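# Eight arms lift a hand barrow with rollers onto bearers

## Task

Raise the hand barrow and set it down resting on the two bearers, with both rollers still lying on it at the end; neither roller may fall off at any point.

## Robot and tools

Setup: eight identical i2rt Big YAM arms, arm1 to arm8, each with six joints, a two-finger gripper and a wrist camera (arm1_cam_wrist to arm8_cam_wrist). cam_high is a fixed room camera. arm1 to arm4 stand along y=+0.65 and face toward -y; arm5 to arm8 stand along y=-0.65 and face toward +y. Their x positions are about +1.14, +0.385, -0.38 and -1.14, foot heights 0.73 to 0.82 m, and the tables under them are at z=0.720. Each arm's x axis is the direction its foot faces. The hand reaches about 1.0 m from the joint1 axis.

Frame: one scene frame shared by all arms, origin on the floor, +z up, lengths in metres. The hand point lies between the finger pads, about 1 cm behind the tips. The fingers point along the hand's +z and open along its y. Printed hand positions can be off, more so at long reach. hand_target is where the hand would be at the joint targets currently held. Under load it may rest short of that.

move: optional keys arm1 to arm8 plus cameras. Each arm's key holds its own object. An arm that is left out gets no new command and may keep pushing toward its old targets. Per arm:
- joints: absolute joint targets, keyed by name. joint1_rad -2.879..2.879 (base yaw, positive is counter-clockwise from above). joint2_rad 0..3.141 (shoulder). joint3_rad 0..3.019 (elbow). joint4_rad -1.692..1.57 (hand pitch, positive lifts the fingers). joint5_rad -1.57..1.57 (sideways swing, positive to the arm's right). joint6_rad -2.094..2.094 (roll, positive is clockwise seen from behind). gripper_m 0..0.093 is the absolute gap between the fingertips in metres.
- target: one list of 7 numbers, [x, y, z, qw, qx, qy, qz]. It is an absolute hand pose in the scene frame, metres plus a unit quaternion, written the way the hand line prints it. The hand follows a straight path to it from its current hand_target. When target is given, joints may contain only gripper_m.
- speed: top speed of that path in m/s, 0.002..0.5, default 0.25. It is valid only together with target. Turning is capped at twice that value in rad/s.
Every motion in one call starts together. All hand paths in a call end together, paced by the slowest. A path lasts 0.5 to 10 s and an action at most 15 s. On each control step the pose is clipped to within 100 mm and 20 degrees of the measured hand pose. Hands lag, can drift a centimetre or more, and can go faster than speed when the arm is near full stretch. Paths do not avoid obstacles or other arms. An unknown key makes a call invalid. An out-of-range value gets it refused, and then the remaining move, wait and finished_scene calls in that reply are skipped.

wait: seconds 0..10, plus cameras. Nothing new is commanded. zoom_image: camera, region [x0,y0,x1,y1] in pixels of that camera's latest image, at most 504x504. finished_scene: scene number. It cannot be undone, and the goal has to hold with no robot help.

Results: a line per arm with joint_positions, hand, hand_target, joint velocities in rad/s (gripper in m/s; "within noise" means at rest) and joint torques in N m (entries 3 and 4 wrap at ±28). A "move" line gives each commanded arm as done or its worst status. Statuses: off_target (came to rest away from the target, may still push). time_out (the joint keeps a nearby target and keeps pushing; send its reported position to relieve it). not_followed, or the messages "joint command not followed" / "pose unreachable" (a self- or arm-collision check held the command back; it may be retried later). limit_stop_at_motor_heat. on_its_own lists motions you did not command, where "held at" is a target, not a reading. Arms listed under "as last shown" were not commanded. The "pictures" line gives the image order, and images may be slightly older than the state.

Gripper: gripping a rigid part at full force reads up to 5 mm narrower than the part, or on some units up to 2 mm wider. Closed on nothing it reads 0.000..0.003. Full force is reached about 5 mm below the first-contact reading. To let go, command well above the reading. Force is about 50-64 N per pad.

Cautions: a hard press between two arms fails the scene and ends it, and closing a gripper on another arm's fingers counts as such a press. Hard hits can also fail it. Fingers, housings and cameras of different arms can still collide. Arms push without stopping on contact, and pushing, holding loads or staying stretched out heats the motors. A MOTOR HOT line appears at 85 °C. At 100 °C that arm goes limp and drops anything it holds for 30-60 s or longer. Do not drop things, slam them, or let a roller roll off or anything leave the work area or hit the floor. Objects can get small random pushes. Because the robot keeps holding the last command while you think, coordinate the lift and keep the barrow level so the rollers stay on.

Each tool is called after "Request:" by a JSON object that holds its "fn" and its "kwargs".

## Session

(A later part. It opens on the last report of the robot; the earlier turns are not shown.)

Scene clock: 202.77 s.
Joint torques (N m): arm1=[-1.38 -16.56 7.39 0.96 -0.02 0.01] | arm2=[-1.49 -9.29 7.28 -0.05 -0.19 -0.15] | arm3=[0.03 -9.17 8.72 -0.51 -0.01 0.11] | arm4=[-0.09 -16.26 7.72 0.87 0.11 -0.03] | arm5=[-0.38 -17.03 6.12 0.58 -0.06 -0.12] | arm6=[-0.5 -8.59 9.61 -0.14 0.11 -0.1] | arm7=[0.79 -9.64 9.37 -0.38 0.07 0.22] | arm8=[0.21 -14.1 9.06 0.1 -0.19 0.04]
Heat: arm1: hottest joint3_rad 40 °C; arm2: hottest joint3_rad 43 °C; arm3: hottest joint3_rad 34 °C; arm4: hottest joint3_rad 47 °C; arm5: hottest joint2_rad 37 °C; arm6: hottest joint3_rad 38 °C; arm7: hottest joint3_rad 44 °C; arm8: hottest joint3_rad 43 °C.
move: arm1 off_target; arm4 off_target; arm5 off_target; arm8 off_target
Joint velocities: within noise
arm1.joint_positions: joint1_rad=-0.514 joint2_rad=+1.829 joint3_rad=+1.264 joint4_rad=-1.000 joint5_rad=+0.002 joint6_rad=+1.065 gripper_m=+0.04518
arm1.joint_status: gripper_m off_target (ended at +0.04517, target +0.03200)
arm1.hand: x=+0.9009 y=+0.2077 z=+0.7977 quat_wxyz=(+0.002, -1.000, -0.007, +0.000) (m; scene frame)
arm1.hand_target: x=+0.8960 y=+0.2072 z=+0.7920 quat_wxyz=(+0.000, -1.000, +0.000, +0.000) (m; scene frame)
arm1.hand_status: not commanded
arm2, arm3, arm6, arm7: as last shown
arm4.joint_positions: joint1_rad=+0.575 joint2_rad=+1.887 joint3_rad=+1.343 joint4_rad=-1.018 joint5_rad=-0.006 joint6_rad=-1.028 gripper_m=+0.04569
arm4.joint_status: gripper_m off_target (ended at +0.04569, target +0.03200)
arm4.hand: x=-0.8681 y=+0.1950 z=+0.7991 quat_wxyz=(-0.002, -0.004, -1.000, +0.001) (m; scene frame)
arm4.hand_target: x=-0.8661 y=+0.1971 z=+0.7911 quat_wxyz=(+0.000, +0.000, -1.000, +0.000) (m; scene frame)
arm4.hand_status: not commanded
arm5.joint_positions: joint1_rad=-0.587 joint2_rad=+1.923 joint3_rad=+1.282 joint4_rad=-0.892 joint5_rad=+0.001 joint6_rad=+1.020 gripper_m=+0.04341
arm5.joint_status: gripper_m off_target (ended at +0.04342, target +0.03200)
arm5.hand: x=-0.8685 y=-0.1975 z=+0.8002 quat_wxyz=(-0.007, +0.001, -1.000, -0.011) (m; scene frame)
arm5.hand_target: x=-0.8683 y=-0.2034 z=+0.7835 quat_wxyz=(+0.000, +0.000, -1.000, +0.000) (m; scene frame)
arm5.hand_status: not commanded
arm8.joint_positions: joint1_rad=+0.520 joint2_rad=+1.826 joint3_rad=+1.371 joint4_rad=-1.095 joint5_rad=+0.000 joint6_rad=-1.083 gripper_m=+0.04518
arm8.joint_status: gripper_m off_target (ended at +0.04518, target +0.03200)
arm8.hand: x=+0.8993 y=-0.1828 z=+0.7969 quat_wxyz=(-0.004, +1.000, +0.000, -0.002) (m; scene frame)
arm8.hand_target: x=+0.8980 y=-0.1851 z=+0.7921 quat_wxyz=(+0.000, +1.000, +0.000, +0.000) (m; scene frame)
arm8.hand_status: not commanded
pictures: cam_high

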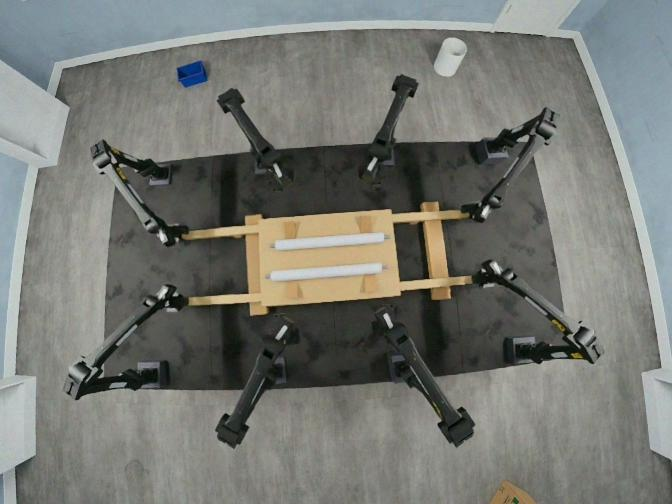

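Request:
{"fn": "move", "kwargs": {"arm2": {"target":[0.44,0.44,1.0,0.431,0.561,0.561,-0.431],"speed":0.2}, "arm7": {"target":[0.44,-0.44,1.0,-0.431,0.561,-0.561,-0.431],"speed":0.2}, "arm3": {"target":[-0.60,0.44,1.0,0.431,0.561,0.561,-0.431],"speed":0.2}, "arm6": {"target":[-0.60,-0.44,1.0,-0.431,0.561,-0.561,-0.431],"speed":0.2}, "cameras": ["arm2_cam_wrist","arm3_cam_wrist","arm6_cam_wrist","arm7_cam_wrist"]}}

Scene clock: 209.43 s.
Joint torques (N m): arm1=[-1.38 -16.73 7.43 0.99 -0.05 0] | arm2=[-0.09 4.19 7.79 2.63 0.31 0.06] | arm3=[-1.32 -2.32 9.59 0.96 -0.69 0.01] | arm4=[-0.09 -16.26 7.75 0.87 0.11 -0.03] | arm5=[-0.32 -17.26 6.13 0.61 -0.07 -0.13] | arm6=[0.56 -1.08 10.07 1.58 0.87 0.2] | arm7=[-0.73 1.32 10.33 2.22 -0.34 -0.06] | arm8=[0.15 -14.04 9.05 0.09 -0.19 0.04]
Heat: arm1: hottest joint3_rad 39 °C; arm2: hottest joint3_rad 42 °C; arm3: hottest joint3_rad 34 °C; arm4: hottest joint3_rad 45 °C; arm5: hottest joint2_rad 37 °C; arm6: hottest joint3_rad 38 °C; arm7: hottest joint3_rad 44 °C; arm8: hottest joint3_rad 43 °C.
move: arm2 done; arm3 done; arm6 done; arm7 off_target
Joint velocities: within noise
arm1.joint_positions: joint1_rad=-0.514 joint2_rad=+1.829 joint3_rad=+1.264 joint4_rad=-1.000 joint5_rad=+0.001 joint6_rad=+1.065 gripper_m=+0.04517
arm1.joint_status: not commanded
arm1.hand: x=+0.9010 y=+0.2077 z=+0.7977 quat_wxyz=(+0.002, -1.000, -0.007, +0.000) (m; scene frame)
arm1.hand_target: x=+0.8961 y=+0.2072 z=+0.7920 quat_wxyz=(+0.000, -1.000, +0.000, +0.000) (m; scene frame)
arm1.hand_status: not commanded
arm2.joint_positions: joint1_rad=+0.894 joint2_rad=+0.019 joint3_rad=+0.402 joint4_rad=-0.821 joint5_rad=+0.895 joint6_rad=+0.330 gripper_m=+0.08994
arm2.joint_status: not commanded
arm2.hand: x=+0.4363 y=+0.4415 z=+1.0005 quat_wxyz=(-0.422, -0.559, -0.566, +0.435) (m; scene frame)
arm2.hand_target: x=+0.4399 y=+0.4402 z=+1.0001 quat_wxyz=(-0.431, -0.561, -0.561, +0.431) (m; scene frame)
arm2.hand_status: done (0.004 m and 1.2 deg from the pose sent, 0.222 m and 75.0 deg at the start; a joint's target at an end of its range on 16 of 134 steps)
arm3.joint_positions: joint1_rad=-1.419 joint2_rad=+0.923 joint3_rad=+0.391 joint4_rad=-0.382 joint5_rad=-1.252 joint6_rad=-0.882 gripper_m=+0.08992
arm3.joint_status: not commanded
arm3.hand: x=-0.5929 y=+0.4409 z=+0.9954 quat_wxyz=(-0.434, -0.564, -0.560, +0.425) (m; scene frame)
arm3.hand_target: x=-0.5999 y=+0.4402 z=+1.0000 quat_wxyz=(-0.431, -0.561, -0.561, +0.431) (m; scene frame)
arm3.hand_status: done (0.008 m and 0.8 deg from the pose sent, 0.374 m and 75.7 deg at the start)
arm4, arm5, arm8: as last shown
arm6.joint_positions: joint1_rad=+1.414 joint2_rad=+0.793 joint3_rad=+0.532 joint4_rad=-0.691 joint5_rad=+1.239 joint6_rad=+0.900 gripper_m=+0.08990
arm6.joint_status: not commanded
arm6.hand: x=-0.5970 y=-0.4397 z=+1.0002 quat_wxyz=(-0.435, +0.566, -0.557, -0.424) (m; scene frame)
arm6.hand_target: x=-0.6000 y=-0.4400 z=+1.0000 quat_wxyz=(-0.431, +0.561, -0.561, -0.431) (m; scene frame)
arm6.hand_status: done (0.003 m and 1.2 deg from the pose sent, 0.363 m and 75.0 deg at the start)
arm7.joint_positions: joint1_rad=-0.869 joint2_rad=+0.000 joint3_rad=+0.351 joint4_rad=-0.784 joint5_rad=-0.845 joint6_rad=-0.304 gripper_m=+0.08990
arm7.joint_status: not commanded
arm7.hand: x=+0.4378 y=-0.4403 z=+0.9969 quat_wxyz=(-0.416, +0.558, -0.571, -0.435) (m; scene frame)
arm7.hand_target: x=+0.4399 y=-0.4401 z=+1.0000 quat_wxyz=(-0.431, +0.561, -0.561, -0.431) (m; scene frame)
arm7.hand_status: off_target (0.004 m and 2.1 deg from the pose sent, 0.226 m and 75.0 deg at the start; a joint's target at an end of its range on 20 of 134 steps)
pictures: arm2_cam_wrist, arm3_cam_wrist, arm6_cam_wrist, arm7_cam_wrist
camera_calibration:
arm2_cam_wrist: T_world_to_cam=[[-0.999828, -0.000664939, 0.018526, 0.418494], [-0.012036, 0.783358, -0.621454, 0.281951], [-0.0140992, -0.621571, -0.783231, 1.19011], [0, 0, 0, 1]] pos_world=[0.438596, 0.519145, 1.0996]
arm3_cam_wrist: T_world_to_cam=[[-0.999992, -0.00121188, -0.00379932, -0.588335], [0.00150935, 0.766819, -0.641861, 0.306731], [0.00369125, -0.641862, -0.766811, 1.1733], [0, 0, 0, 1]] pos_world=[-0.593124, 0.517178, 1.09435]
arm6_cam_wrist: T_world_to_cam=[[0.999995, 0.00139429, -0.00277566, 0.602333], [-0.000686319, -0.772329, -0.635222, 0.299844], [-0.00302941, 0.635221, -0.772324, 1.17803], [0, 0, 0, 1]] pos_world=[-0.598555, -0.517572, 1.10196]
arm7_cam_wrist: T_world_to_cam=[[0.999739, -0.00752657, -0.0215641, -0.420152], [-0.0193006, -0.783234, -0.621428, 0.288116], [-0.0122125, 0.621682, -0.783174, 1.18656], [0, 0, 0, 1]] pos_world=[0.440094, -0.515162, 1.09926]

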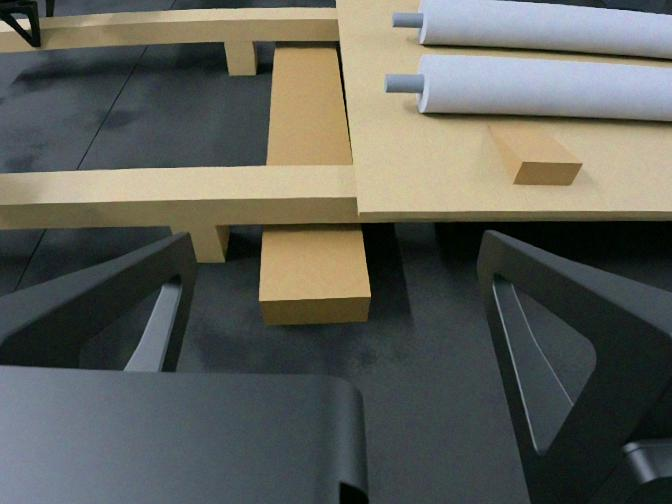

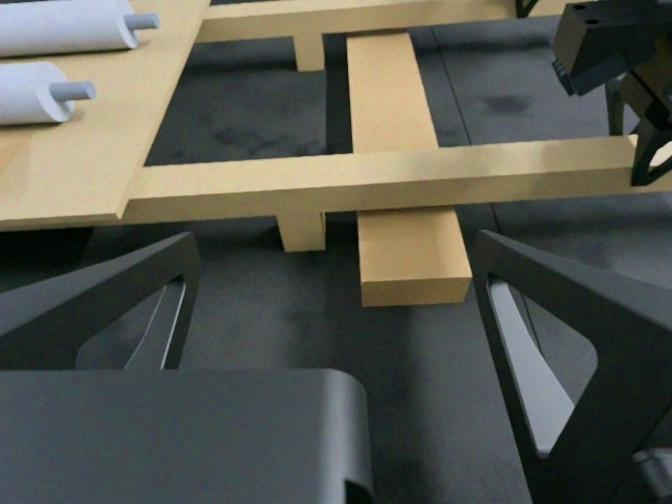

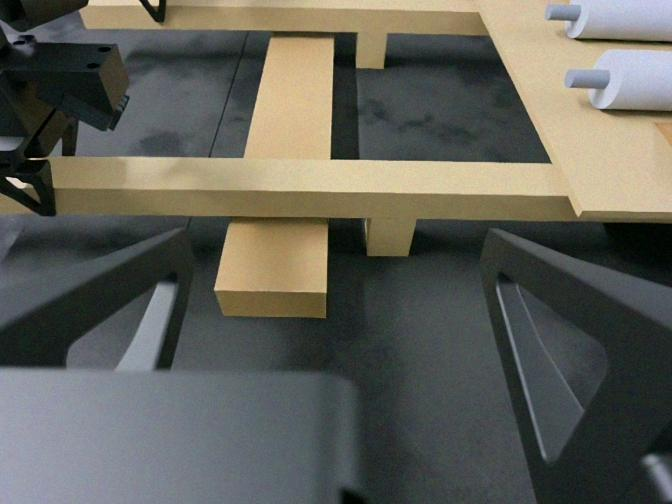

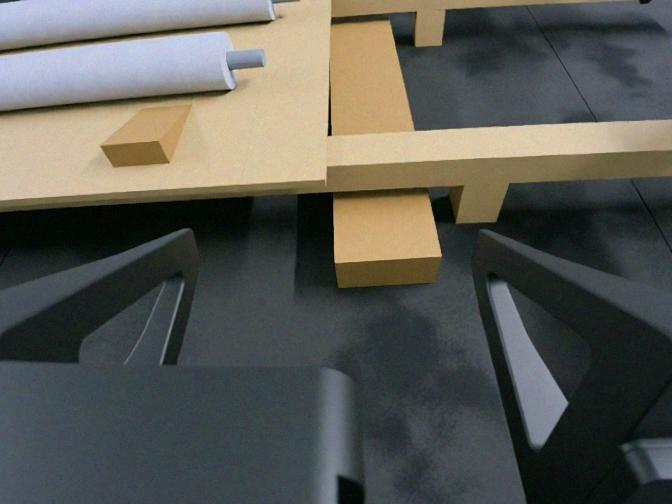

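Request:
{"fn": "zoom_image", "kwargs": {"camera": "arm2_cam_wrist", "region": [160, 190, 400, 340]}}

Request:
{"fn": "zoom_image", "kwargs": {"camera": "arm7_cam_wrist", "region": [310, 160, 550, 310]}}

Request:
{"fn": "zoom_image", "kwargs": {"camera": "arm3_cam_wrist", "region": [250, 180, 490, 330]}}

Request:
{"fn": "zoom_image", "kwargs": {"camera": "arm6_cam_wrist", "region": [200, 190, 440, 340]}}

Scaled by 2.100 from the camera's 672x504 image, which has a finer 960x720 frame.

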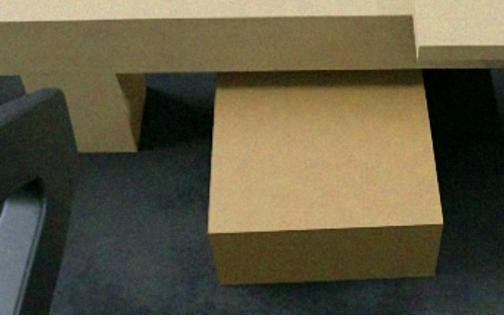

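Scaled by 2.100 from the camera's 672x504 image, which has a finer 960x720 frame.

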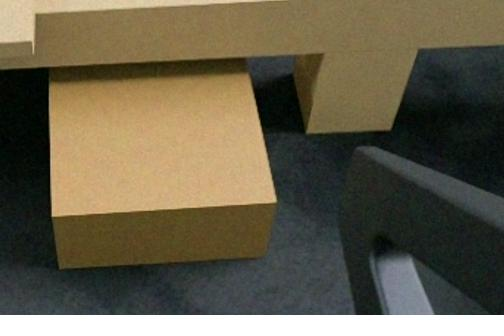

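Scaled by 2.100 from the camera's 672x504 image, which has a finer 960x720 frame.

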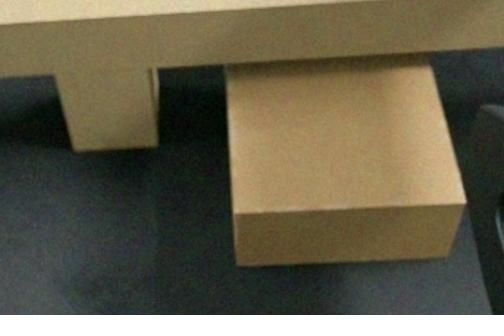

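Scaled by 2.100 from the camera's 672x504 image, which has a finer 960x720 frame.

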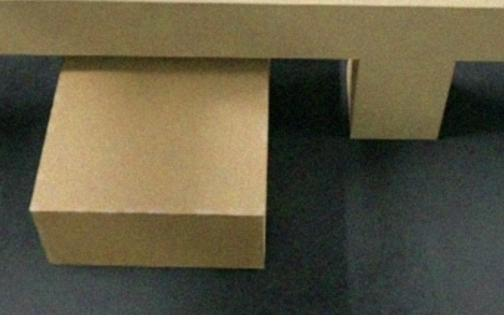

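Request:
{"fn": "move", "kwargs": {"arm1": {"target":[0.901,0.2077,0.825,0,1,0,0],"speed":0.03}, "arm8": {"target":[0.899,-0.183,0.817,0,1,0,0],"speed":0.03}, "arm4": {"target":[-0.868,0.195,0.826,0,0,1,0],"speed":0.03}, "arm5": {"target":[-0.868,-0.1975,0.820,0,0,1,0],"speed":0.03}, "cameras": []}}

Request:
{"fn": "move", "kwargs": {"arm1": {"target":[0.901,0.2077,0.845,0,1,0,0],"speed":0.03}, "arm8": {"target":[0.899,-0.183,0.837,0,1,0,0],"speed":0.03}, "arm4": {"target":[-0.868,0.195,0.846,0,0,1,0],"speed":0.03}, "arm5": {"target":[-0.868,-0.1975,0.840,0,0,1,0],"speed":0.03}, "cameras": []}}

Scene clock: 230.17 s.
Joint torques (N m): arm1=[-0.73 -20.78 9.28 -1.81 -0.05 0.09] | arm2=[-0.09 4.19 7.79 2.63 0.32 0.08] | arm3=[-1.32 -2.32 9.58 0.92 -0.68 0.01] | arm4=[-0.5 -19.6 11 -1.61 0.11 -0.08] | arm5=[-0.03 -21.19 9.11 -2.18 -0.04 -0.08] | arm6=[0.56 -1.03 10.07 1.61 0.86 0.2] | arm7=[-0.62 1.32 10.36 2.21 -0.34 -0.08] | arm8=[-0.09 -16.09 12.01 -1.78 -0.19 0.01]
Heat: arm1: hottest joint3_rad 38 °C; arm2: hottest joint3_rad 43 °C; arm3: hottest joint3_rad 34 °C; arm4: hottest joint3_rad 42 °C; arm5: hottest joint2_rad 39 °C; arm6: hottest joint3_rad 38 °C; arm7: hottest joint3_rad 44 °C; arm8: hottest joint3_rad 42 °C.
move: arm1 off_target; arm4 off_target; arm5 off_target; arm8 off_target
Joint velocities: within noise
arm1.joint_positions: joint1_rad=-0.514 joint2_rad=+1.829 joint3_rad=+1.264 joint4_rad=-1.008 joint5_rad=+0.001 joint6_rad=+1.065 gripper_m=+0.04517
arm1.joint_status: not commanded
arm1.hand: x=+0.9018 y=+0.2092 z=+0.7979 quat_wxyz=(+0.005, -1.000, -0.007, -0.001) (m; scene frame)
arm1.hand_target: x=+0.9011 y=+0.2080 z=+0.8241 quat_wxyz=(+0.000, -1.000, +0.000, +0.000) (m; scene frame)
arm1.hand_status: off_target (0.027 m and 1.0 deg from the pose sent, 0.027 m and 0.8 deg at the start)
arm2, arm3, arm6: as last shown
arm2.joint_positions: joint1_rad=+0.894 joint2_rad=+0.019 joint3_rad=+0.402 joint4_rad=-0.821 joint5_rad=+0.896 joint6_rad=+0.331 gripper_m=+0.08994
arm2.hand: x=+0.4362 y=+0.4415 z=+1.0005 quat_wxyz=(-0.423, -0.559, -0.566, +0.434) (m; scene frame)
arm3.hand: x=-0.5929 y=+0.4408 z=+0.9954 quat_wxyz=(-0.434, -0.564, -0.560, +0.425) (m; scene frame)
arm3.hand_target: x=-0.5998 y=+0.4402 z=+1.0001 quat_wxyz=(-0.431, -0.561, -0.561, +0.431) (m; scene frame)
arm4.joint_positions: joint1_rad=+0.575 joint2_rad=+1.886 joint3_rad=+1.343 joint4_rad=-1.027 joint5_rad=-0.006 joint6_rad=-1.029 gripper_m=+0.04568
arm4.joint_status: not commanded
arm4.hand: x=-0.8693 y=+0.1970 z=+0.7993 quat_wxyz=(+0.001, -0.004, -1.000, -0.003) (m; scene frame)
arm4.hand_target: x=-0.8681 y=+0.1952 z=+0.8255 quat_wxyz=(+0.000, +0.000, -1.000, +0.001) (m; scene frame)
arm4.hand_status: off_target (0.027 m and 0.5 deg from the pose sent, 0.027 m and 0.5 deg at the start)
arm5.joint_positions: joint1_rad=-0.587 joint2_rad=+1.923 joint3_rad=+1.285 joint4_rad=-0.903 joint5_rad=+0.000 joint6_rad=+1.020 gripper_m=+0.04340
arm5.joint_status: not commanded
arm5.hand: x=-0.8693 y=-0.1988 z=+0.8010 quat_wxyz=(-0.005, +0.001, -1.000, -0.007) (m; scene frame)
arm5.hand_target: x=-0.8681 y=-0.1977 z=+0.8197 quat_wxyz=(+0.000, +0.000, -1.000, -0.001) (m; scene frame)
arm5.hand_status: off_target (0.019 m and 1.0 deg from the pose sent, 0.020 m and 1.5 deg at the start)
arm6.hand_target: x=-0.5999 y=-0.4400 z=+1.0000 quat_wxyz=(-0.431, +0.561, -0.561, -0.431) (m; scene frame)
arm7.joint_positions: joint1_rad=-0.870 joint2_rad=+0.000 joint3_rad=+0.351 joint4_rad=-0.784 joint5_rad=-0.845 joint6_rad=-0.304 gripper_m=+0.08990
arm7.joint_status: not commanded
arm7.hand: x=+0.4379 y=-0.4403 z=+0.9969 quat_wxyz=(-0.417, +0.558, -0.571, -0.435) (m; scene frame)
arm7.hand_target: x=+0.4400 y=-0.4401 z=+1.0000 quat_wxyz=(-0.431, +0.561, -0.561, -0.430) (m; scene frame)
arm7.hand_status: not commanded
arm8.joint_positions: joint1_rad=+0.520 joint2_rad=+1.826 joint3_rad=+1.371 joint4_rad=-1.104 joint5_rad=+0.000 joint6_rad=-1.084 gripper_m=+0.04517
arm8.joint_status: not commanded
arm8.hand: x=+0.9003 y=-0.1848 z=+0.7968 quat_wxyz=(+0.000, +1.000, +0.000, +0.000) (m; scene frame)
arm8.hand_target: x=+0.8991 y=-0.1832 z=+0.8168 quat_wxyz=(-0.001, +1.000, +0.000, +0.000) (m; scene frame)
arm8.hand_status: off_target (0.020 m and 0.0 deg from the pose sent, 0.020 m and 0.5 deg at the start)
pictures: none
No camera images: "cameras" was empty.

Scene clock: 231.37 s.
Joint torques (N m): arm1=[-0.56 -22.3 10.85 -3.52 -0.03 0.08] | arm2=[-0.03 4.19 7.77 2.63 0.32 0.08] | arm3=[-1.32 -2.26 9.59 0.94 -0.68 0.01] | arm4=[-0.44 -21.36 12.52 -2.88 0.1 -0.08] | arm5=[0.03 -23.59 9.78 -3.47 0.06 -0.09] | arm6=[0.56 -0.97 10.07 1.58 0.87 0.2] | arm7=[-0.79 1.49 10.35 2.15 -0.33 -0.1] | arm8=[-0.03 -17.85 13.7 -3.11 -0.23 0.01]
Heat: arm1: hottest joint3_rad 38 °C; arm2: hottest joint3_rad 43 °C; arm3: hottest joint3_rad 34 °C; arm4: hottest joint3_rad 42 °C; arm5: hottest joint2_rad 39 °C; arm6: hottest joint3_rad 38 °C; arm7: hottest joint3_rad 44 °C; arm8: hottest joint3_rad 42 °C.
move: arm1 off_target; arm4 off_target; arm5 off_target; arm8 off_target
Joint velocities: within noise
arm1.joint_positions: joint1_rad=-0.514 joint2_rad=+1.829 joint3_rad=+1.267 joint4_rad=-1.010 joint5_rad=+0.001 joint6_rad=+1.065 gripper_m=+0.04514
arm1.joint_status: not commanded
arm1.hand: x=+0.9015 y=+0.2086 z=+0.7990 quat_wxyz=(+0.004, -1.000, -0.007, -0.001) (m; scene frame)
arm1.hand_target: x=+0.9011 y=+0.2081 z=+0.8428 quat_wxyz=(-0.001, -1.000, +0.000, +0.001) (m; scene frame)
arm1.hand_status: off_target (0.046 m and 0.9 deg from the pose sent, 0.047 m and 1.0 deg at the start)
arm2, arm3, arm6, arm7: as last shown
arm4.joint_positions: joint1_rad=+0.575 joint2_rad=+1.886 joint3_rad=+1.346 joint4_rad=-1.034 joint5_rad=-0.006 joint6_rad=-1.029 gripper_m=+0.04567
arm4.joint_status: not commanded
arm4.hand: x=-0.8694 y=+0.1972 z=+0.8003 quat_wxyz=(+0.001, -0.004, -1.000, -0.004) (m; scene frame)
arm4.hand_target: x=-0.8683 y=+0.1956 z=+0.8441 quat_wxyz=(-0.001, +0.000, -1.000, +0.001) (m; scene frame)
arm4.hand_status: off_target (0.046 m and 0.6 deg from the pose sent, 0.047 m and 0.5 deg at the start)
arm5.joint_positions: joint1_rad=-0.587 joint2_rad=+1.924 joint3_rad=+1.291 joint4_rad=-0.912 joint5_rad=-0.002 joint6_rad=+1.020 gripper_m=+0.04340
arm5.joint_status: not commanded
arm5.hand: x=-0.8694 y=-0.1982 z=+0.8021 quat_wxyz=(-0.003, +0.001, -1.000, -0.006) (m; scene frame)
arm5.hand_target: x=-0.8681 y=-0.1977 z=+0.8388 quat_wxyz=(-0.001, +0.000, -1.000, -0.002) (m; scene frame)
arm5.hand_status: off_target (0.038 m and 0.8 deg from the pose sent, 0.039 m and 1.0 deg at the start)
arm7.hand_target: x=+0.4400 y=-0.4401 z=+0.9999 quat_wxyz=(-0.431, +0.561, -0.561, -0.430) (m; scene frame)
arm8.joint_positions: joint1_rad=+0.520 joint2_rad=+1.827 joint3_rad=+1.376 joint4_rad=-1.113 joint5_rad=+0.001 joint6_rad=-1.084 gripper_m=+0.04514
arm8.joint_status: not commanded
arm8.hand: x=+0.9007 y=-0.1850 z=+0.7982 quat_wxyz=(+0.002, +1.000, +0.000, +0.002) (m; scene frame)
arm8.hand_target: x=+0.8993 y=-0.1835 z=+0.8360 quat_wxyz=(-0.001, +1.000, +0.000, -0.001) (m; scene frame)
arm8.hand_status: off_target (0.039 m and 0.3 deg from the pose sent, 0.040 m and 0.0 deg at the start)
pictures: none
No camera images: "cameras" was empty.

Request:
{"fn": "move", "kwargs": {"arm1": {"target":[0.901,0.2077,0.858,0,1,0,0],"speed":0.02}, "arm8": {"target":[0.899,-0.183,0.849,0,1,0,0],"speed":0.02}, "arm4": {"target":[-0.868,0.195,0.859,0,0,1,0],"speed":0.02}, "arm5": {"target":[-0.868,-0.1975,0.852,0,0,1,0],"speed":0.02}, "cameras": ["arm2_cam_wrist"]}}

Scene clock: 234.20 s.
Joint torques (N m): arm1=[-0.73 -24.12 11.69 -4.59 -0.01 0.08] | arm2=[-0.09 4.19 7.77 2.65 0.32 0.08] | arm3=[-1.32 -2.32 9.59 0.92 -0.68 0.01] | arm4=[-0.56 -22.48 13.37 -3.38 0.02 -0.08] | arm5=[0.03 -25.17 10.13 -4.01 0.18 -0.08] | arm6=[0.56 -1.14 10.09 1.57 0.86 0.2] | arm7=[-0.79 1.26 10.36 2.21 -0.33 -0.08] | arm8=[-0.09 -18.96 14.52 -3.73 -0.32 0.01]
Heat: arm1: hottest joint3_rad 38 °C; arm2: hottest joint3_rad 43 °C; arm3: hottest joint3_rad 34 °C; arm4: hottest joint3_rad 42 °C; arm5: hottest joint2_rad 39 °C; arm6: hottest joint3_rad 38 °C; arm7: hottest joint3_rad 44 °C; arm8: hottest joint3_rad 42 °C.
move: arm1 off_target; arm4 off_target; arm5 off_target; arm8 off_target
Joint velocities: within noise
arm1.joint_positions: joint1_rad=-0.514 joint2_rad=+1.830 joint3_rad=+1.270 joint4_rad=-1.012 joint5_rad=+0.000 joint6_rad=+1.065 gripper_m=+0.04512
arm1.joint_status: not commanded
arm1.hand: x=+0.9012 y=+0.2079 z=+0.7995 quat_wxyz=(+0.004, -1.000, -0.007, -0.002) (m; scene frame)
arm1.hand_target: x=+0.9012 y=+0.2082 z=+0.8544 quat_wxyz=(-0.002, -1.000, +0.000, +0.001) (m; scene frame)
arm1.hand_status: off_target (0.059 m and 0.9 deg from the pose sent, 0.059 m and 0.9 deg at the start)
arm2, arm3, arm6: as last shown
arm4.joint_positions: joint1_rad=+0.576 joint2_rad=+1.887 joint3_rad=+1.350 joint4_rad=-1.043 joint5_rad=-0.004 joint6_rad=-1.029 gripper_m=+0.04567
arm4.joint_status: not commanded
arm4.hand: x=-0.8695 y=+0.1977 z=+0.8013 quat_wxyz=(+0.004, -0.003, -1.000, -0.006) (m; scene frame)
arm4.hand_target: x=-0.8683 y=+0.1958 z=+0.8560 quat_wxyz=(-0.001, +0.000, -1.000, +0.002) (m; scene frame)
arm4.hand_status: off_target (0.058 m and 0.9 deg from the pose sent, 0.059 m and 0.6 deg at the start)
arm5.joint_positions: joint1_rad=-0.587 joint2_rad=+1.926 joint3_rad=+1.296 joint4_rad=-0.920 joint5_rad=-0.006 joint6_rad=+1.020 gripper_m=+0.04340
arm5.joint_status: not commanded
arm5.hand: x=-0.8698 y=-0.1977 z=+0.8030 quat_wxyz=(+0.000, +0.001, -1.000, -0.005) (m; scene frame)
arm5.hand_target: x=-0.8682 y=-0.1978 z=+0.8496 quat_wxyz=(-0.001, +0.000, -1.000, -0.002) (m; scene frame)
arm5.hand_status: off_target (0.049 m and 0.6 deg from the pose sent, 0.050 m and 0.8 deg at the start)
arm7.joint_positions: joint1_rad=-0.870 joint2_rad=+0.000 joint3_rad=+0.351 joint4_rad=-0.784 joint5_rad=-0.846 joint6_rad=-0.304 gripper_m=+0.08990
arm7.joint_status: not commanded
arm7.hand: x=+0.4378 y=-0.4403 z=+0.9969 quat_wxyz=(-0.417, +0.558, -0.570, -0.435) (m; scene frame)
arm7.hand_target: x=+0.4399 y=-0.4401 z=+1.0000 quat_wxyz=(-0.431, +0.561, -0.561, -0.431) (m; scene frame)
arm7.hand_status: not commanded
arm8.joint_positions: joint1_rad=+0.520 joint2_rad=+1.830 joint3_rad=+1.381 joint4_rad=-1.122 joint5_rad=+0.004 joint6_rad=-1.084 gripper_m=+0.04513
arm8.joint_status: not commanded
arm8.hand: x=+0.9012 y=-0.1850 z=+0.7985 quat_wxyz=(+0.005, +1.000, +0.000, +0.004) (m; scene frame)
arm8.hand_target: x=+0.8995 y=-0.1838 z=+0.8470 quat_wxyz=(-0.002, +1.000, +0.000, -0.001) (m; scene frame)
arm8.hand_status: off_target (0.051 m and 0.7 deg from the pose sent, 0.051 m and 0.3 deg at the start)
pictures: arm2_cam_wrist
camera_calibration:
arm2_cam_wrist: T_world_to_cam=[[-0.999846, -0.0000563854, 0.0175252, 0.419089], [-0.0109393, 0.783268, -0.621587, 0.281661], [-0.0136919, -0.621684, -0.783149, 1.18989], [0, 0, 0, 1]] pos_world=[0.438398, 0.519144, 1.0996]

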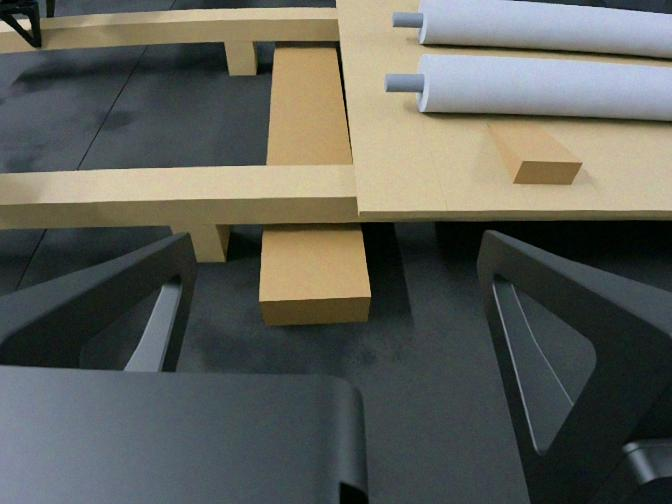

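Request:
{"fn": "move", "kwargs": {"arm1": {"target":[0.901,0.2077,0.868,0,1,0,0],"speed":0.02}, "arm8": {"target":[0.899,-0.183,0.858,0,1,0,0],"speed":0.02}, "arm4": {"target":[-0.868,0.195,0.868,0,0,1,0],"speed":0.02}, "arm5": {"target":[-0.868,-0.1975,0.861,0,0,1,0],"speed":0.02}, "cameras": ["arm2_cam_wrist"]}}

Scene clock: 237.00 s.
Joint torques (N m): arm1=[-0.62 -24.82 12.03 -5.05 -0.01 0.08] | arm2=[-0.09 4.19 7.77 2.63 0.32 0.07] | arm3=[-1.32 -2.32 9.58 0.94 -0.68 0.01] | arm4=[-0.67 -23.18 13.68 -3.69 -0.09 -0.08] | arm5=[0.03 -25.88 10.26 -4.29 0.29 -0.08] | arm6=[0.56 -1.08 10.1 1.59 0.86 0.2] | arm7=[-0.56 1.44 10.32 2.1 -0.33 -0.09] | arm8=[-0.09 -19.6 15.01 -4.01 -0.36 0]
Heat: arm1: hottest joint3_rad 38 °C; arm2: hottest joint3_rad 43 °C; arm3: hottest joint3_rad 34 °C; arm4: hottest joint3_rad 42 °C; arm5: hottest joint2_rad 38 °C; arm6: hottest joint3_rad 38 °C; arm7: hottest joint3_rad 44 °C; arm8: hottest joint3_rad 43 °C.
move: arm1 off_target; arm4 off_target; arm5 off_target; arm8 off_target
Joint velocities: within noise
arm1.joint_positions: joint1_rad=-0.514 joint2_rad=+1.831 joint3_rad=+1.277 joint4_rad=-1.023 joint5_rad=+0.000 joint6_rad=+1.065 gripper_m=+0.04512
arm1.joint_status: not commanded
arm1.hand: x=+0.9011 y=+0.2074 z=+0.8014 quat_wxyz=(+0.006, -1.000, -0.007, -0.003) (m; scene frame)
arm1.hand_target: x=+0.9013 y=+0.2083 z=+0.8634 quat_wxyz=(-0.003, -1.000, +0.000, +0.001) (m; scene frame)
arm1.hand_status: off_target (0.067 m and 1.1 deg from the pose sent, 0.068 m and 1.0 deg at the start)
arm2, arm3, arm6, arm7: as last shown
arm4.joint_positions: joint1_rad=+0.577 joint2_rad=+1.887 joint3_rad=+1.357 joint4_rad=-1.057 joint5_rad=-0.001 joint6_rad=-1.029 gripper_m=+0.04567
arm4.joint_status: not commanded
arm4.hand: x=-0.8698 y=+0.1981 z=+0.8036 quat_wxyz=(+0.007, -0.003, -1.000, -0.008) (m; scene frame)
arm4.hand_target: x=-0.8686 y=+0.1960 z=+0.8642 quat_wxyz=(-0.001, +0.000, -1.000, +0.002) (m; scene frame)
arm4.hand_status: off_target (0.064 m and 1.3 deg from the pose sent, 0.067 m and 0.9 deg at the start)
arm5.joint_positions: joint1_rad=-0.587 joint2_rad=+1.926 joint3_rad=+1.303 joint4_rad=-0.933 joint5_rad=-0.008 joint6_rad=+1.021 gripper_m=+0.04340
arm5.joint_status: not commanded
arm5.hand: x=-0.8701 y=-0.1973 z=+0.8052 quat_wxyz=(+0.002, +0.000, -1.000, -0.003) (m; scene frame)
arm5.hand_target: x=-0.8682 y=-0.1977 z=+0.8579 quat_wxyz=(-0.001, +0.000, -1.000, -0.002) (m; scene frame)
arm5.hand_status: off_target (0.056 m and 0.4 deg from the pose sent, 0.058 m and 0.6 deg at the start)
arm8.joint_positions: joint1_rad=+0.520 joint2_rad=+1.830 joint3_rad=+1.387 joint4_rad=-1.133 joint5_rad=+0.005 joint6_rad=-1.083 gripper_m=+0.04513
arm8.joint_status: not commanded
arm8.hand: x=+0.9016 y=-0.1852 z=+0.8004 quat_wxyz=(+0.007, +1.000, -0.001, +0.006) (m; scene frame)
arm8.hand_target: x=+0.8996 y=-0.1840 z=+0.8554 quat_wxyz=(-0.002, +1.000, +0.000, -0.001) (m; scene frame)
arm8.hand_status: off_target (0.058 m and 1.1 deg from the pose sent, 0.060 m and 0.7 deg at the start)
pictures: arm2_cam_wrist
camera_calibration:
arm2_cam_wrist: T_world_to_cam=[[-0.999846, -0.0000563854, 0.0175252, 0.419089], [-0.0109393, 0.783268, -0.621587, 0.281661], [-0.0136919, -0.621684, -0.783149, 1.18989], [0, 0, 0, 1]] pos_world=[0.438398, 0.519144, 1.0996]

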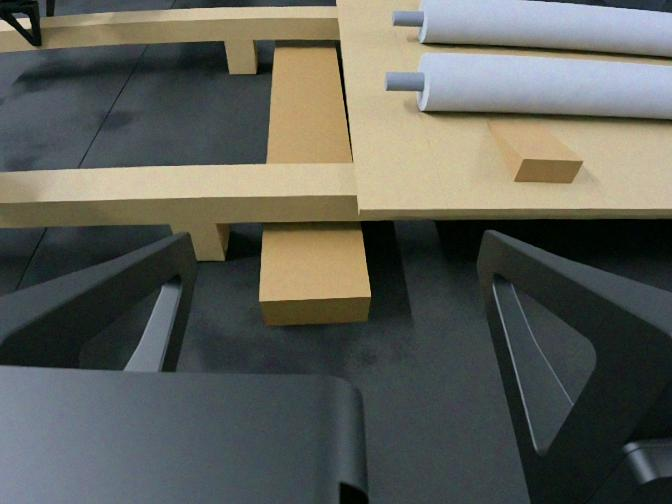

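Request:
{"fn": "move", "kwargs": {"arm1": {"target":[0.901,0.2077,0.883,0,1,0,0],"speed":0.02}, "arm8": {"target":[0.899,-0.183,0.873,0,1,0,0],"speed":0.02}, "arm4": {"target":[-0.868,0.195,0.882,0,0,1,0],"speed":0.02}, "arm5": {"target":[-0.868,-0.1975,0.874,0,0,1,0],"speed":0.02}, "cameras": ["arm2_cam_wrist","arm6_cam_wrist"]}}

Scene clock: 240.43 s.
Joint torques (N m): arm1=[-0.85 -25.93 12.36 -5.29 0.08 0.03] | arm2=[-0.09 4.19 7.79 2.62 0.32 0.07] | arm3=[-1.32 -2.32 9.58 0.94 -0.68 0.01] | arm4=[-0.67 -24.23 14.04 -3.86 -0.16 -0.08] | arm5=[0.09 -27.34 10.29 -4.45 0.52 -0.09] | arm6=[0.56 -1.08 10.09 1.58 0.85 0.2] | arm7=[-0.79 1.38 10.32 2.25 -0.35 -0.08] | arm8=[-0.32 -20.66 15.58 -4.12 -0.41 -0.02]
Heat: arm1: hottest joint3_rad 38 °C; arm2: hottest joint3_rad 43 °C; arm3: hottest joint3_rad 34 °C; arm4: hottest joint3_rad 42 °C; arm5: hottest joint2_rad 38 °C; arm6: hottest joint3_rad 38 °C; arm7: hottest joint3_rad 44 °C; arm8: hottest joint3_rad 44 °C.
move: arm1 off_target; arm4 off_target; arm5 off_target; arm8 off_target
Joint velocities: within noise
arm1.joint_positions: joint1_rad=-0.514 joint2_rad=+1.831 joint3_rad=+1.294 joint4_rad=-1.048 joint5_rad=-0.003 joint6_rad=+1.067 gripper_m=+0.04512
arm1.joint_status: not commanded
arm1.hand: x=+0.9010 y=+0.2062 z=+0.8067 quat_wxyz=(+0.009, -1.000, -0.006, -0.006) (m; scene frame)
arm1.hand_target: x=+0.9014 y=+0.2084 z=+0.8769 quat_wxyz=(-0.003, -1.000, +0.000, +0.001) (m; scene frame)
arm1.hand_status: off_target (0.076 m and 1.4 deg from the pose sent, 0.082 m and 1.1 deg at the start)
arm2, arm3, arm6, arm7: as last shown
arm2.joint_positions: joint1_rad=+0.894 joint2_rad=+0.019 joint3_rad=+0.402 joint4_rad=-0.821 joint5_rad=+0.896 joint6_rad=+0.332 gripper_m=+0.08994
arm4.joint_positions: joint1_rad=+0.578 joint2_rad=+1.887 joint3_rad=+1.370 joint4_rad=-1.083 joint5_rad=+0.001 joint6_rad=-1.029 gripper_m=+0.04566
arm4.joint_status: not commanded
arm4.hand: x=-0.8699 y=+0.1986 z=+0.8081 quat_wxyz=(+0.011, -0.002, -1.000, -0.013) (m; scene frame)
arm4.hand_target: x=-0.8687 y=+0.1962 z=+0.8772 quat_wxyz=(-0.001, +0.000, -1.000, +0.002) (m; scene frame)
arm4.hand_status: off_target (0.074 m and 2.0 deg from the pose sent, 0.078 m and 1.3 deg at the start)
arm5.joint_positions: joint1_rad=-0.587 joint2_rad=+1.926 joint3_rad=+1.315 joint4_rad=-0.955 joint5_rad=-0.014 joint6_rad=+1.022 gripper_m=+0.04340
arm5.joint_status: not commanded
arm5.hand: x=-0.8709 y=-0.1967 z=+0.8087 quat_wxyz=(+0.007, -0.001, -1.000, +0.000) (m; scene frame)
arm5.hand_target: x=-0.8683 y=-0.1978 z=+0.8696 quat_wxyz=(-0.001, +0.000, -1.000, -0.002) (m; scene frame)
arm5.hand_status: off_target (0.065 m and 0.8 deg from the pose sent, 0.069 m and 0.4 deg at the start)
arm8.joint_positions: joint1_rad=+0.523 joint2_rad=+1.830 joint3_rad=+1.402 joint4_rad=-1.163 joint5_rad=+0.007 joint6_rad=-1.081 gripper_m=+0.04512
arm8.joint_status: not commanded
arm8.hand: x=+0.9011 y=-0.1867 z=+0.8058 quat_wxyz=(+0.013, +1.000, +0.000, +0.011) (m; scene frame)
arm8.hand_target: x=+0.8999 y=-0.1845 z=+0.8696 quat_wxyz=(-0.002, +1.000, +0.000, -0.001) (m; scene frame)
arm8.hand_status: off_target (0.067 m and 1.9 deg from the pose sent, 0.073 m and 1.1 deg at the start)
pictures: arm2_cam_wrist, arm6_cam_wrist
camera_calibration:
arm2_cam_wrist: T_world_to_cam=[[-0.999853, 0.000129746, 0.0171187, 0.419443], [-0.0105408, 0.783267, -0.621596, 0.281496], [-0.0134891, -0.621685, -0.783151, 1.18981], [0, 0, 0, 1]] pos_world=[0.438398, 0.519144, 1.0996]
arm6_cam_wrist: T_world_to_cam=[[0.999995, 0.00139429, -0.00277566, 0.602333], [-0.000686319, -0.772329, -0.635222, 0.299844], [-0.00302941, 0.635221, -0.772324, 1.17803], [0, 0, 0, 1]] pos_world=[-0.598555, -0.517572, 1.10196]

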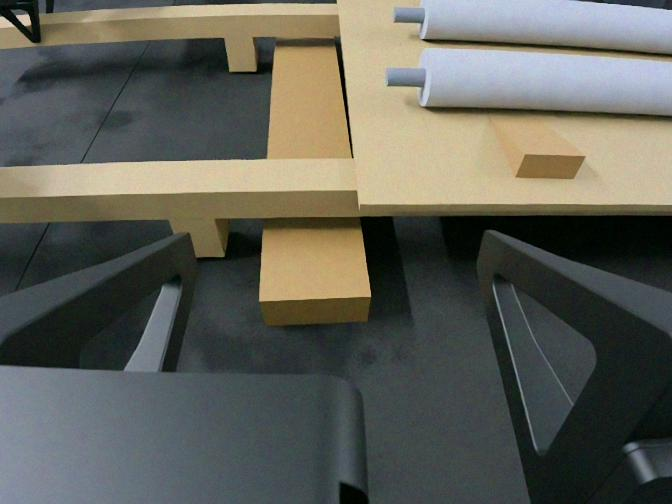

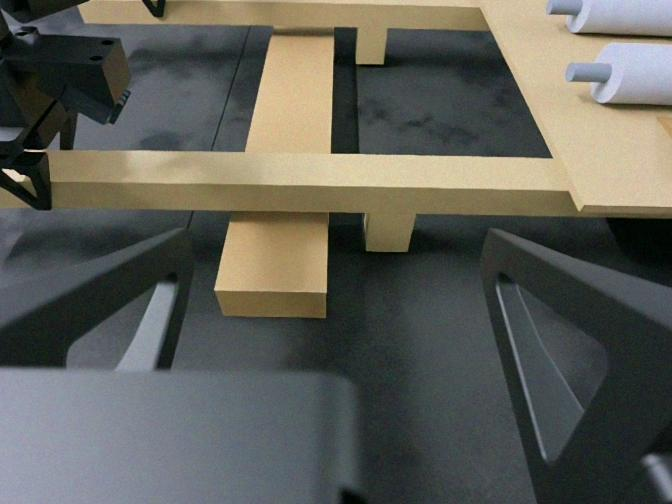

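Request:
{"fn": "move", "kwargs": {"arm1": {"target":[0.901,0.2077,0.899,0,1,0,0],"speed":0.02}, "arm8": {"target":[0.899,-0.183,0.889,0,1,0,0],"speed":0.02}, "arm4": {"target":[-0.868,0.195,0.898,0,0,1,0],"speed":0.02}, "arm5": {"target":[-0.868,-0.1975,0.891,0,0,1,0],"speed":0.02}, "cameras": ["arm2_cam_wrist"]}}

Scene clock: 243.83 s.
Joint torques (N m): arm1=[-0.26 -27.16 12.6 -5.57 0.18 0.04] | arm2=[-0.09 4.19 7.79 2.65 0.32 0.07] | arm3=[-1.32 -2.32 9.58 0.92 -0.68 0.01] | arm4=[-0.85 -25.35 14.46 -4.11 -0.25 -0.09] | arm5=[0.09 -29.04 10.5 -4.77 0.72 -0.12] | arm6=[0.5 -1.08 10.1 1.57 0.86 0.2] | arm7=[-0.79 1.49 10.32 2.17 -0.34 -0.09] | arm8=[-0.5 -21.66 16.17 -4.25 -0.49 -0.04]
Heat: arm1: hottest joint3_rad 38 °C; arm2: hottest joint3_rad 43 °C; arm3: hottest joint3_rad 34 °C; arm4: hottest joint3_rad 42 °C; arm5: hottest joint2_rad 38 °C; arm6: hottest joint3_rad 38 °C; arm7: hottest joint3_rad 44 °C; arm8: hottest joint3_rad 44 °C.
move: arm1 off_target; arm4 off_target; arm5 off_target; arm8 off_target
Joint velocities: within noise
arm1.joint_positions: joint1_rad=-0.514 joint2_rad=+1.831 joint3_rad=+1.312 joint4_rad=-1.078 joint5_rad=-0.006 joint6_rad=+1.069 gripper_m=+0.04512
arm1.joint_status: not commanded
arm1.hand: x=+0.9011 y=+0.2054 z=+0.8130 quat_wxyz=(+0.014, -1.000, -0.005, -0.010) (m; scene frame)
arm1.hand_target: x=+0.9016 y=+0.2087 z=+0.8912 quat_wxyz=(-0.003, -1.000, +0.000, +0.001) (m; scene frame)
arm1.hand_status: off_target (0.086 m and 2.0 deg from the pose sent, 0.092 m and 1.4 deg at the start)
arm2, arm3, arm6, arm7: as last shown
arm4.joint_positions: joint1_rad=+0.579 joint2_rad=+1.887 joint3_rad=+1.386 joint4_rad=-1.114 joint5_rad=+0.004 joint6_rad=-1.029 gripper_m=+0.04566
arm4.joint_status: not commanded
arm4.hand: x=-0.8700 y=+0.1996 z=+0.8135 quat_wxyz=(+0.016, -0.001, -1.000, -0.019) (m; scene frame)
arm4.hand_target: x=-0.8690 y=+0.1968 z=+0.8918 quat_wxyz=(-0.001, +0.000, -1.000, +0.002) (m; scene frame)
arm4.hand_status: off_target (0.085 m and 2.9 deg from the pose sent, 0.090 m and 2.0 deg at the start)
arm5.joint_positions: joint1_rad=-0.587 joint2_rad=+1.926 joint3_rad=+1.331 joint4_rad=-0.984 joint5_rad=-0.018 joint6_rad=+1.024 gripper_m=+0.04339
arm5.joint_status: not commanded
arm5.hand: x=-0.8715 y=-0.1962 z=+0.8137 quat_wxyz=(+0.013, -0.002, -1.000, +0.004) (m; scene frame)
arm5.hand_target: x=-0.8685 y=-0.1980 z=+0.8847 quat_wxyz=(-0.001, +0.000, -1.000, -0.002) (m; scene frame)
arm5.hand_status: off_target (0.077 m and 1.6 deg from the pose sent, 0.082 m and 0.8 deg at the start)
arm8.joint_positions: joint1_rad=+0.525 joint2_rad=+1.830 joint3_rad=+1.420 joint4_rad=-1.197 joint5_rad=+0.009 joint6_rad=-1.079 gripper_m=+0.04512
arm8.joint_status: not commanded
arm8.hand: x=+0.9007 y=-0.1882 z=+0.8122 quat_wxyz=(+0.020, +1.000, +0.000, +0.015) (m; scene frame)
arm8.hand_target: x=+0.9001 y=-0.1852 z=+0.8845 quat_wxyz=(-0.002, +1.000, +0.000, -0.001) (m; scene frame)
arm8.hand_status: off_target (0.077 m and 2.8 deg from the pose sent, 0.083 m and 1.9 deg at the start)
pictures: arm2_cam_wrist
camera_calibration:
arm2_cam_wrist: T_world_to_cam=[[-0.999853, 0.000129746, 0.0171187, 0.419443], [-0.0105408, 0.783267, -0.621596, 0.281496], [-0.0134891, -0.621685, -0.783151, 1.18981], [0, 0, 0, 1]] pos_world=[0.438398, 0.519144, 1.0996]

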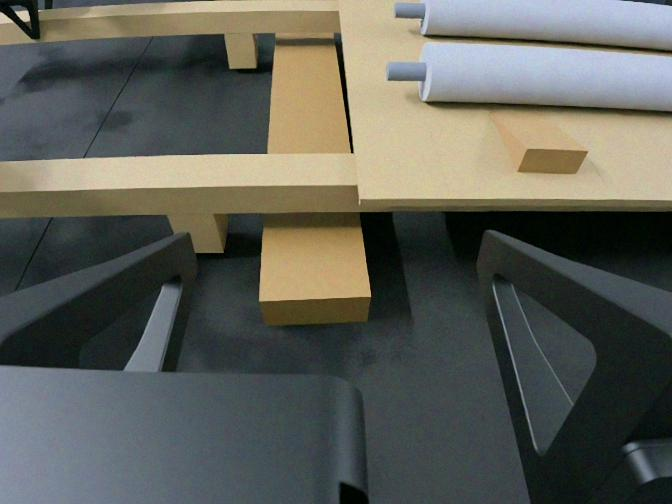

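Request:
{"fn": "move", "kwargs": {"arm1": {"target":[0.901,0.2077,0.912,0,1,0,0],"speed":0.025}, "arm8": {"target":[0.899,-0.183,0.903,0,1,0,0],"speed":0.025}, "arm4": {"target":[-0.868,0.195,0.913,0,0,1,0],"speed":0.025}, "arm5": {"target":[-0.868,-0.1975,0.908,0,0,1,0],"speed":0.025}, "cameras": []}}

Request:
{"fn": "move", "kwargs": {"arm1": {"target":[0.901,0.2077,0.925,0,1,0,0],"speed":0.025}, "arm8": {"target":[0.899,-0.183,0.916,0,1,0,0],"speed":0.025}, "arm4": {"target":[-0.868,0.195,0.927,0,0,1,0],"speed":0.025}, "arm5": {"target":[-0.868,-0.1975,0.922,0,0,1,0],"speed":0.025}, "cameras": ["arm2_cam_wrist"]}}

Scene clock: 248.63 s.
Joint torques (N m): arm1=[-0.38 -27.4 13.29 -5.71 0.19 0.05] | arm2=[-0.03 4.19 7.79 2.63 0.32 0.08] | arm3=[-1.32 -2.32 9.59 0.94 -0.68 0.01] | arm4=[-0.91 -25.35 15.13 -3.97 -0.32 -0.09] | arm5=[0.21 -29.1 11.04 -4.79 0.87 -0.11] | arm6=[0.62 -1.08 10.07 1.58 0.86 0.21] | arm7=[-0.44 1.38 10.37 2.17 -0.35 -0.08] | arm8=[-0.56 -22.42 16.31 -4.31 -0.55 -0.04]
Heat: arm1: hottest joint3_rad 39 °C; arm2: hottest joint3_rad 43 °C; arm3: hottest joint3_rad 34 °C; arm4: hottest joint3_rad 42 °C; arm5: hottest joint2_rad 39 °C; arm6: hottest joint3_rad 38 °C; arm7: hottest joint3_rad 44 °C; arm8: hottest joint3_rad 46 °C.
move: arm1 off_target; arm4 off_target; arm5 off_target; arm8 off_target
Joint velocities: within noise
arm1.joint_positions: joint1_rad=-0.514 joint2_rad=+1.820 joint3_rad=+1.324 joint4_rad=-1.105 joint5_rad=-0.006 joint6_rad=+1.069 gripper_m=+0.04512
arm1.joint_status: not commanded
arm1.hand: x=+0.9015 y=+0.2059 z=+0.8219 quat_wxyz=(+0.016, -1.000, -0.005, -0.011) (m; scene frame)
arm1.hand_target: x=+0.9018 y=+0.2090 z=+0.9039 quat_wxyz=(-0.003, -1.000, +0.000, +0.001) (m; scene frame)
arm1.hand_status: off_target (0.090 m and 2.3 deg from the pose sent, 0.099 m and 2.0 deg at the start)
arm2, arm3, arm6, arm7: as last shown
arm4.joint_positions: joint1_rad=+0.580 joint2_rad=+1.873 joint3_rad=+1.404 joint4_rad=-1.153 joint5_rad=+0.006 joint6_rad=-1.029 gripper_m=+0.04566
arm4.joint_status: not commanded
arm4.hand: x=-0.8705 y=+0.2002 z=+0.8267 quat_wxyz=(+0.019, -0.001, -1.000, -0.022) (m; scene frame)
arm4.hand_target: x=-0.8694 y=+0.1972 z=+0.9069 quat_wxyz=(-0.001, +0.000, -1.000, +0.002) (m; scene frame)
arm4.hand_status: off_target (0.086 m and 3.3 deg from the pose sent, 0.100 m and 2.9 deg at the start)
arm5.joint_positions: joint1_rad=-0.587 joint2_rad=+1.910 joint3_rad=+1.345 joint4_rad=-1.018 joint5_rad=-0.022 joint6_rad=+1.025 gripper_m=+0.04339
arm5.joint_status: not commanded
arm5.hand: x=-0.8721 y=-0.1958 z=+0.8262 quat_wxyz=(+0.016, -0.002, -1.000, +0.005) (m; scene frame)
arm5.hand_target: x=-0.8687 y=-0.1981 z=+0.9012 quat_wxyz=(-0.001, +0.000, -1.000, -0.003) (m; scene frame)
arm5.hand_status: off_target (0.082 m and 1.9 deg from the pose sent, 0.094 m and 1.6 deg at the start)
arm8.joint_positions: joint1_rad=+0.526 joint2_rad=+1.830 joint3_rad=+1.442 joint4_rad=-1.230 joint5_rad=+0.011 joint6_rad=-1.079 gripper_m=+0.04512
arm8.joint_status: not commanded
arm8.hand: x=+0.9004 y=-0.1876 z=+0.8199 quat_wxyz=(+0.024, +1.000, +0.001, +0.019) (m; scene frame)
arm8.hand_target: x=+0.9002 y=-0.1856 z=+0.8977 quat_wxyz=(-0.002, +1.000, +0.000, -0.001) (m; scene frame)
arm8.hand_status: off_target (0.083 m and 3.5 deg from the pose sent, 0.091 m and 2.8 deg at the start)
pictures: none
No camera images: "cameras" was empty.

Scene clock: 250.10 s.
Joint torques (N m): arm1=[-0.91 -27.46 13.82 -5.67 0.2 0.06] | arm2=[-0.09 4.19 7.77 2.63 0.32 0.07] | arm3=[-1.32 -2.32 9.59 0.92 -0.68 0.01] | arm4=[-0.91 -25.23 15.68 -3.88 -0.33 -0.09] | arm5=[0.09 -29.04 11.64 -4.97 0.96 -0.11] | arm6=[0.62 -1.14 10.07 1.59 0.86 0.2] | arm7=[-0.79 1.49 10.35 2.22 -0.34 -0.09] | arm8=[-0.62 -22.53 16.75 -4.29 -0.63 -0.04]
Heat: arm1: hottest joint3_rad 39 °C; arm2: hottest joint3_rad 43 °C; arm3: hottest joint3_rad 34 °C; arm4: hottest joint3_rad 43 °C; arm5: hottest joint2_rad 39 °C; arm6: hottest joint3_rad 38 °C; arm7: hottest joint3_rad 44 °C; arm8: hottest joint3_rad 46 °C.
move: arm1 off_target; arm4 off_target; arm5 off_target; arm8 off_target
Joint velocities: within noise
arm1.joint_positions: joint1_rad=-0.514 joint2_rad=+1.808 joint3_rad=+1.339 joint4_rad=-1.136 joint5_rad=-0.006 joint6_rad=+1.069 gripper_m=+0.04512
arm1.joint_status: not commanded
arm1.hand: x=+0.9017 y=+0.2063 z=+0.8332 quat_wxyz=(+0.018, -1.000, -0.005, -0.012) (m; scene frame)
arm1.hand_target: x=+0.9020 y=+0.2093 z=+0.9170 quat_wxyz=(-0.003, -1.000, +0.000, +0.001) (m; scene frame)
arm1.hand_status: off_target (0.092 m and 2.5 deg from the pose sent, 0.103 m and 2.3 deg at the start)
arm2.joint_positions: joint1_rad=+0.894 joint2_rad=+0.019 joint3_rad=+0.402 joint4_rad=-0.821 joint5_rad=+0.896 joint6_rad=+0.332 gripper_m=+0.08994
arm2.joint_status: not commanded
arm2.hand: x=+0.4362 y=+0.4415 z=+1.0005 quat_wxyz=(-0.423, -0.559, -0.566, +0.434) (m; scene frame)
arm2.hand_target: x=+0.4399 y=+0.4402 z=+1.0001 quat_wxyz=(-0.431, -0.561, -0.561, +0.431) (m; scene frame)
arm2.hand_status: not commanded
arm3.joint_positions: joint1_rad=-1.419 joint2_rad=+0.923 joint3_rad=+0.391 joint4_rad=-0.382 joint5_rad=-1.252 joint6_rad=-0.882 gripper_m=+0.08992
arm3.joint_status: not commanded
arm3.hand: x=-0.5929 y=+0.4408 z=+0.9954 quat_wxyz=(-0.434, -0.564, -0.560, +0.425) (m; scene frame)
arm3.hand_target: x=-0.5998 y=+0.4402 z=+1.0001 quat_wxyz=(-0.431, -0.561, -0.561, +0.431) (m; scene frame)
arm3.hand_status: not commanded
arm4.joint_positions: joint1_rad=+0.580 joint2_rad=+1.862 joint3_rad=+1.421 joint4_rad=-1.188 joint5_rad=+0.006 joint6_rad=-1.029 gripper_m=+0.04566
arm4.joint_status: not commanded
arm4.hand: x=-0.8704 y=+0.2008 z=+0.8388 quat_wxyz=(+0.021, -0.001, -0.999, -0.024) (m; scene frame)
arm4.hand_target: x=-0.8694 y=+0.1976 z=+0.9208 quat_wxyz=(-0.001, +0.000, -1.000, +0.002) (m; scene frame)
arm4.hand_status: off_target (0.088 m and 3.6 deg from the pose sent, 0.100 m and 3.3 deg at the start)
arm5.joint_positions: joint1_rad=-0.587 joint2_rad=+1.896 joint3_rad=+1.358 joint4_rad=-1.047 joint5_rad=-0.025 joint6_rad=+1.025 gripper_m=+0.04339
arm5.joint_status: not commanded
arm5.hand: x=-0.8723 y=-0.1953 z=+0.8377 quat_wxyz=(+0.017, -0.002, -1.000, +0.006) (m; scene frame)
arm5.hand_target: x=-0.8688 y=-0.1983 z=+0.9151 quat_wxyz=(-0.001, +0.000, -1.000, -0.003) (m; scene frame)
arm5.hand_status: off_target (0.084 m and 2.1 deg from the pose sent, 0.096 m and 1.9 deg at the start)
arm6.joint_positions: joint1_rad=+1.414 joint2_rad=+0.793 joint3_rad=+0.532 joint4_rad=-0.691 joint5_rad=+1.239 joint6_rad=+0.900 gripper_m=+0.08990
arm6.joint_status: not commanded
arm6.hand: x=-0.5970 y=-0.4397 z=+1.0002 quat_wxyz=(-0.435, +0.566, -0.557, -0.424) (m; scene frame)
arm6.hand_target: x=-0.5999 y=-0.4400 z=+1.0000 quat_wxyz=(-0.431, +0.561, -0.561, -0.431) (m; scene frame)
arm6.hand_status: not commanded
arm7: as last shown
arm8.joint_positions: joint1_rad=+0.526 joint2_rad=+1.824 joint3_rad=+1.461 joint4_rad=-1.261 joint5_rad=+0.013 joint6_rad=-1.079 gripper_m=+0.04511
arm8.joint_status: not commanded
arm8.hand: x=+0.9005 y=-0.1873 z=+0.8303 quat_wxyz=(+0.025, +0.999, +0.001, +0.021) (m; scene frame)
arm8.hand_target: x=+0.9005 y=-0.1858 z=+0.9105 quat_wxyz=(-0.002, +1.000, +0.000, -0.001) (m; scene frame)
arm8.hand_status: off_target (0.086 m and 3.8 deg from the pose sent, 0.096 m and 3.5 deg at the start)
pictures: arm2_cam_wrist
camera_calibration:
arm2_cam_wrist: T_world_to_cam=[[-0.999853, 0.000129746, 0.0171187, 0.419443], [-0.0105408, 0.783267, -0.621596, 0.281496], [-0.0134891, -0.621685, -0.783151, 1.18981], [0, 0, 0, 1]] pos_world=[0.438398, 0.519144, 1.0996]

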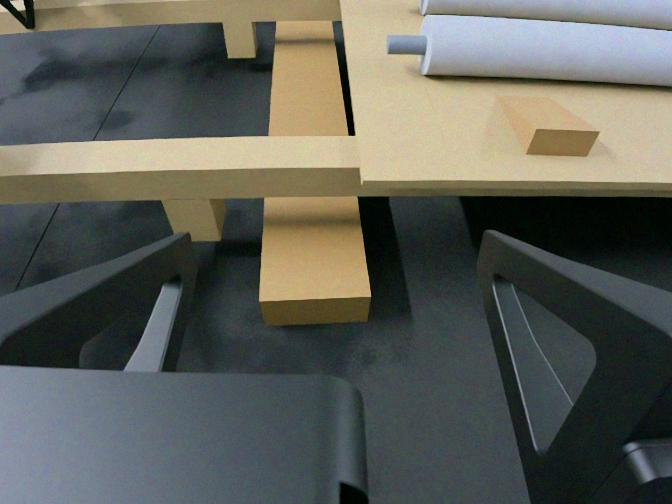

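Request:
{"fn": "move", "kwargs": {"arm1": {"target":[0.901,0.2077,0.941,0,1,0,0],"speed":0.025}, "arm8": {"target":[0.899,-0.184,0.935,0,1,0,0],"speed":0.025}, "arm4": {"target":[-0.868,0.195,0.938,0,0,1,0],"speed":0.025}, "arm5": {"target":[-0.868,-0.1975,0.936,0,0,1,0],"speed":0.025}, "cameras": ["arm8_cam_wrist"]}}

Scene clock: 254.33 s.
Joint torques (N m): arm1=[-0.79 -27.05 14.41 -5.35 0.21 0.05] | arm2=[-0.09 4.19 7.77 2.63 0.32 0.07] | arm3=[-1.32 -2.32 9.59 0.94 -0.68 0.01] | arm4=[-1.03 -24.88 16.05 -3.69 -0.33 -0.09] | arm5=[0.09 -29.33 12.14 -5.2 1.11 -0.11] | arm6=[0.62 -0.97 10.1 1.54 0.86 0.2] | arm7=[-0.91 1.26 10.36 2.15 -0.34 -0.09] | arm8=[-0.62 -22.77 17.36 -4.48 -0.8 -0.04]
Heat: arm1: hottest joint3_rad 40 °C; arm2: hottest joint3_rad 44 °C; arm3: hottest joint3_rad 34 °C; arm4: hottest joint3_rad 44 °C; arm5: hottest joint2_rad 40 °C; arm6: hottest joint3_rad 38 °C; arm7: hottest joint3_rad 44 °C; arm8: hottest joint3_rad 46 °C.
move: arm1 off_target; arm4 off_target; arm5 off_target; arm8 off_target
Joint velocities: within noise
arm1.joint_positions: joint1_rad=-0.514 joint2_rad=+1.792 joint3_rad=+1.364 joint4_rad=-1.186 joint5_rad=-0.006 joint6_rad=+1.068 gripper_m=+0.04512
arm1.joint_status: not commanded
arm1.hand: x=+0.9022 y=+0.2072 z=+0.8494 quat_wxyz=(+0.022, -1.000, -0.005, -0.015) (m; scene frame)
arm1.hand_target: x=+0.9022 y=+0.2098 z=+0.9333 quat_wxyz=(-0.003, -1.000, +0.000, +0.001) (m; scene frame)
arm1.hand_status: off_target (0.092 m and 3.1 deg from the pose sent, 0.108 m and 2.5 deg at the start)
arm2, arm3, arm6, arm7: as last shown
arm4.joint_positions: joint1_rad=+0.582 joint2_rad=+1.851 joint3_rad=+1.439 joint4_rad=-1.223 joint5_rad=+0.006 joint6_rad=-1.029 gripper_m=+0.04566
arm4.joint_status: not commanded
arm4.hand: x=-0.8703 y=+0.2019 z=+0.8509 quat_wxyz=(+0.022, +0.000, -0.999, -0.027) (m; scene frame)
arm4.hand_target: x=-0.8696 y=+0.1978 z=+0.9324 quat_wxyz=(-0.001, +0.000, -1.000, +0.002) (m; scene frame)
arm4.hand_status: off_target (0.087 m and 4.0 deg from the pose sent, 0.099 m and 3.6 deg at the start)
arm5.joint_positions: joint1_rad=-0.587 joint2_rad=+1.886 joint3_rad=+1.372 joint4_rad=-1.074 joint5_rad=-0.028 joint6_rad=+1.026 gripper_m=+0.04339
arm5.joint_status: not commanded
arm5.hand: x=-0.8724 y=-0.1942 z=+0.8478 quat_wxyz=(+0.019, -0.003, -1.000, +0.005) (m; scene frame)
arm5.hand_target: x=-0.8689 y=-0.1983 z=+0.9287 quat_wxyz=(-0.002, +0.000, -1.000, -0.003) (m; scene frame)
arm5.hand_status: off_target (0.088 m and 2.3 deg from the pose sent, 0.098 m and 2.1 deg at the start)
arm8.joint_positions: joint1_rad=+0.528 joint2_rad=+1.815 joint3_rad=+1.488 joint4_rad=-1.303 joint5_rad=+0.018 joint6_rad=-1.079 gripper_m=+0.04511
arm8.joint_status: not commanded
arm8.hand: x=+0.9004 y=-0.1871 z=+0.8445 quat_wxyz=(+0.027, +0.999, +0.002, +0.025) (m; scene frame)
arm8.hand_target: x=+0.9008 y=-0.1872 z=+0.9290 quat_wxyz=(-0.003, +1.000, +0.000, -0.001) (m; scene frame)
arm8.hand_status: off_target (0.091 m and 4.2 deg from the pose sent, 0.105 m and 3.8 deg at the start)
pictures: arm8_cam_wrist
camera_calibration:
arm8_cam_wrist: T_world_to_cam=[[-0.0156538, 0.997544, -0.0682736, 0.258701], [0.787303, 0.054389, 0.614163, -1.21424], [0.616368, -0.044138, -0.78622, 0.226647], [0, 0, 0, 1]] pos_world=[0.820323, -0.18202, 0.941596]

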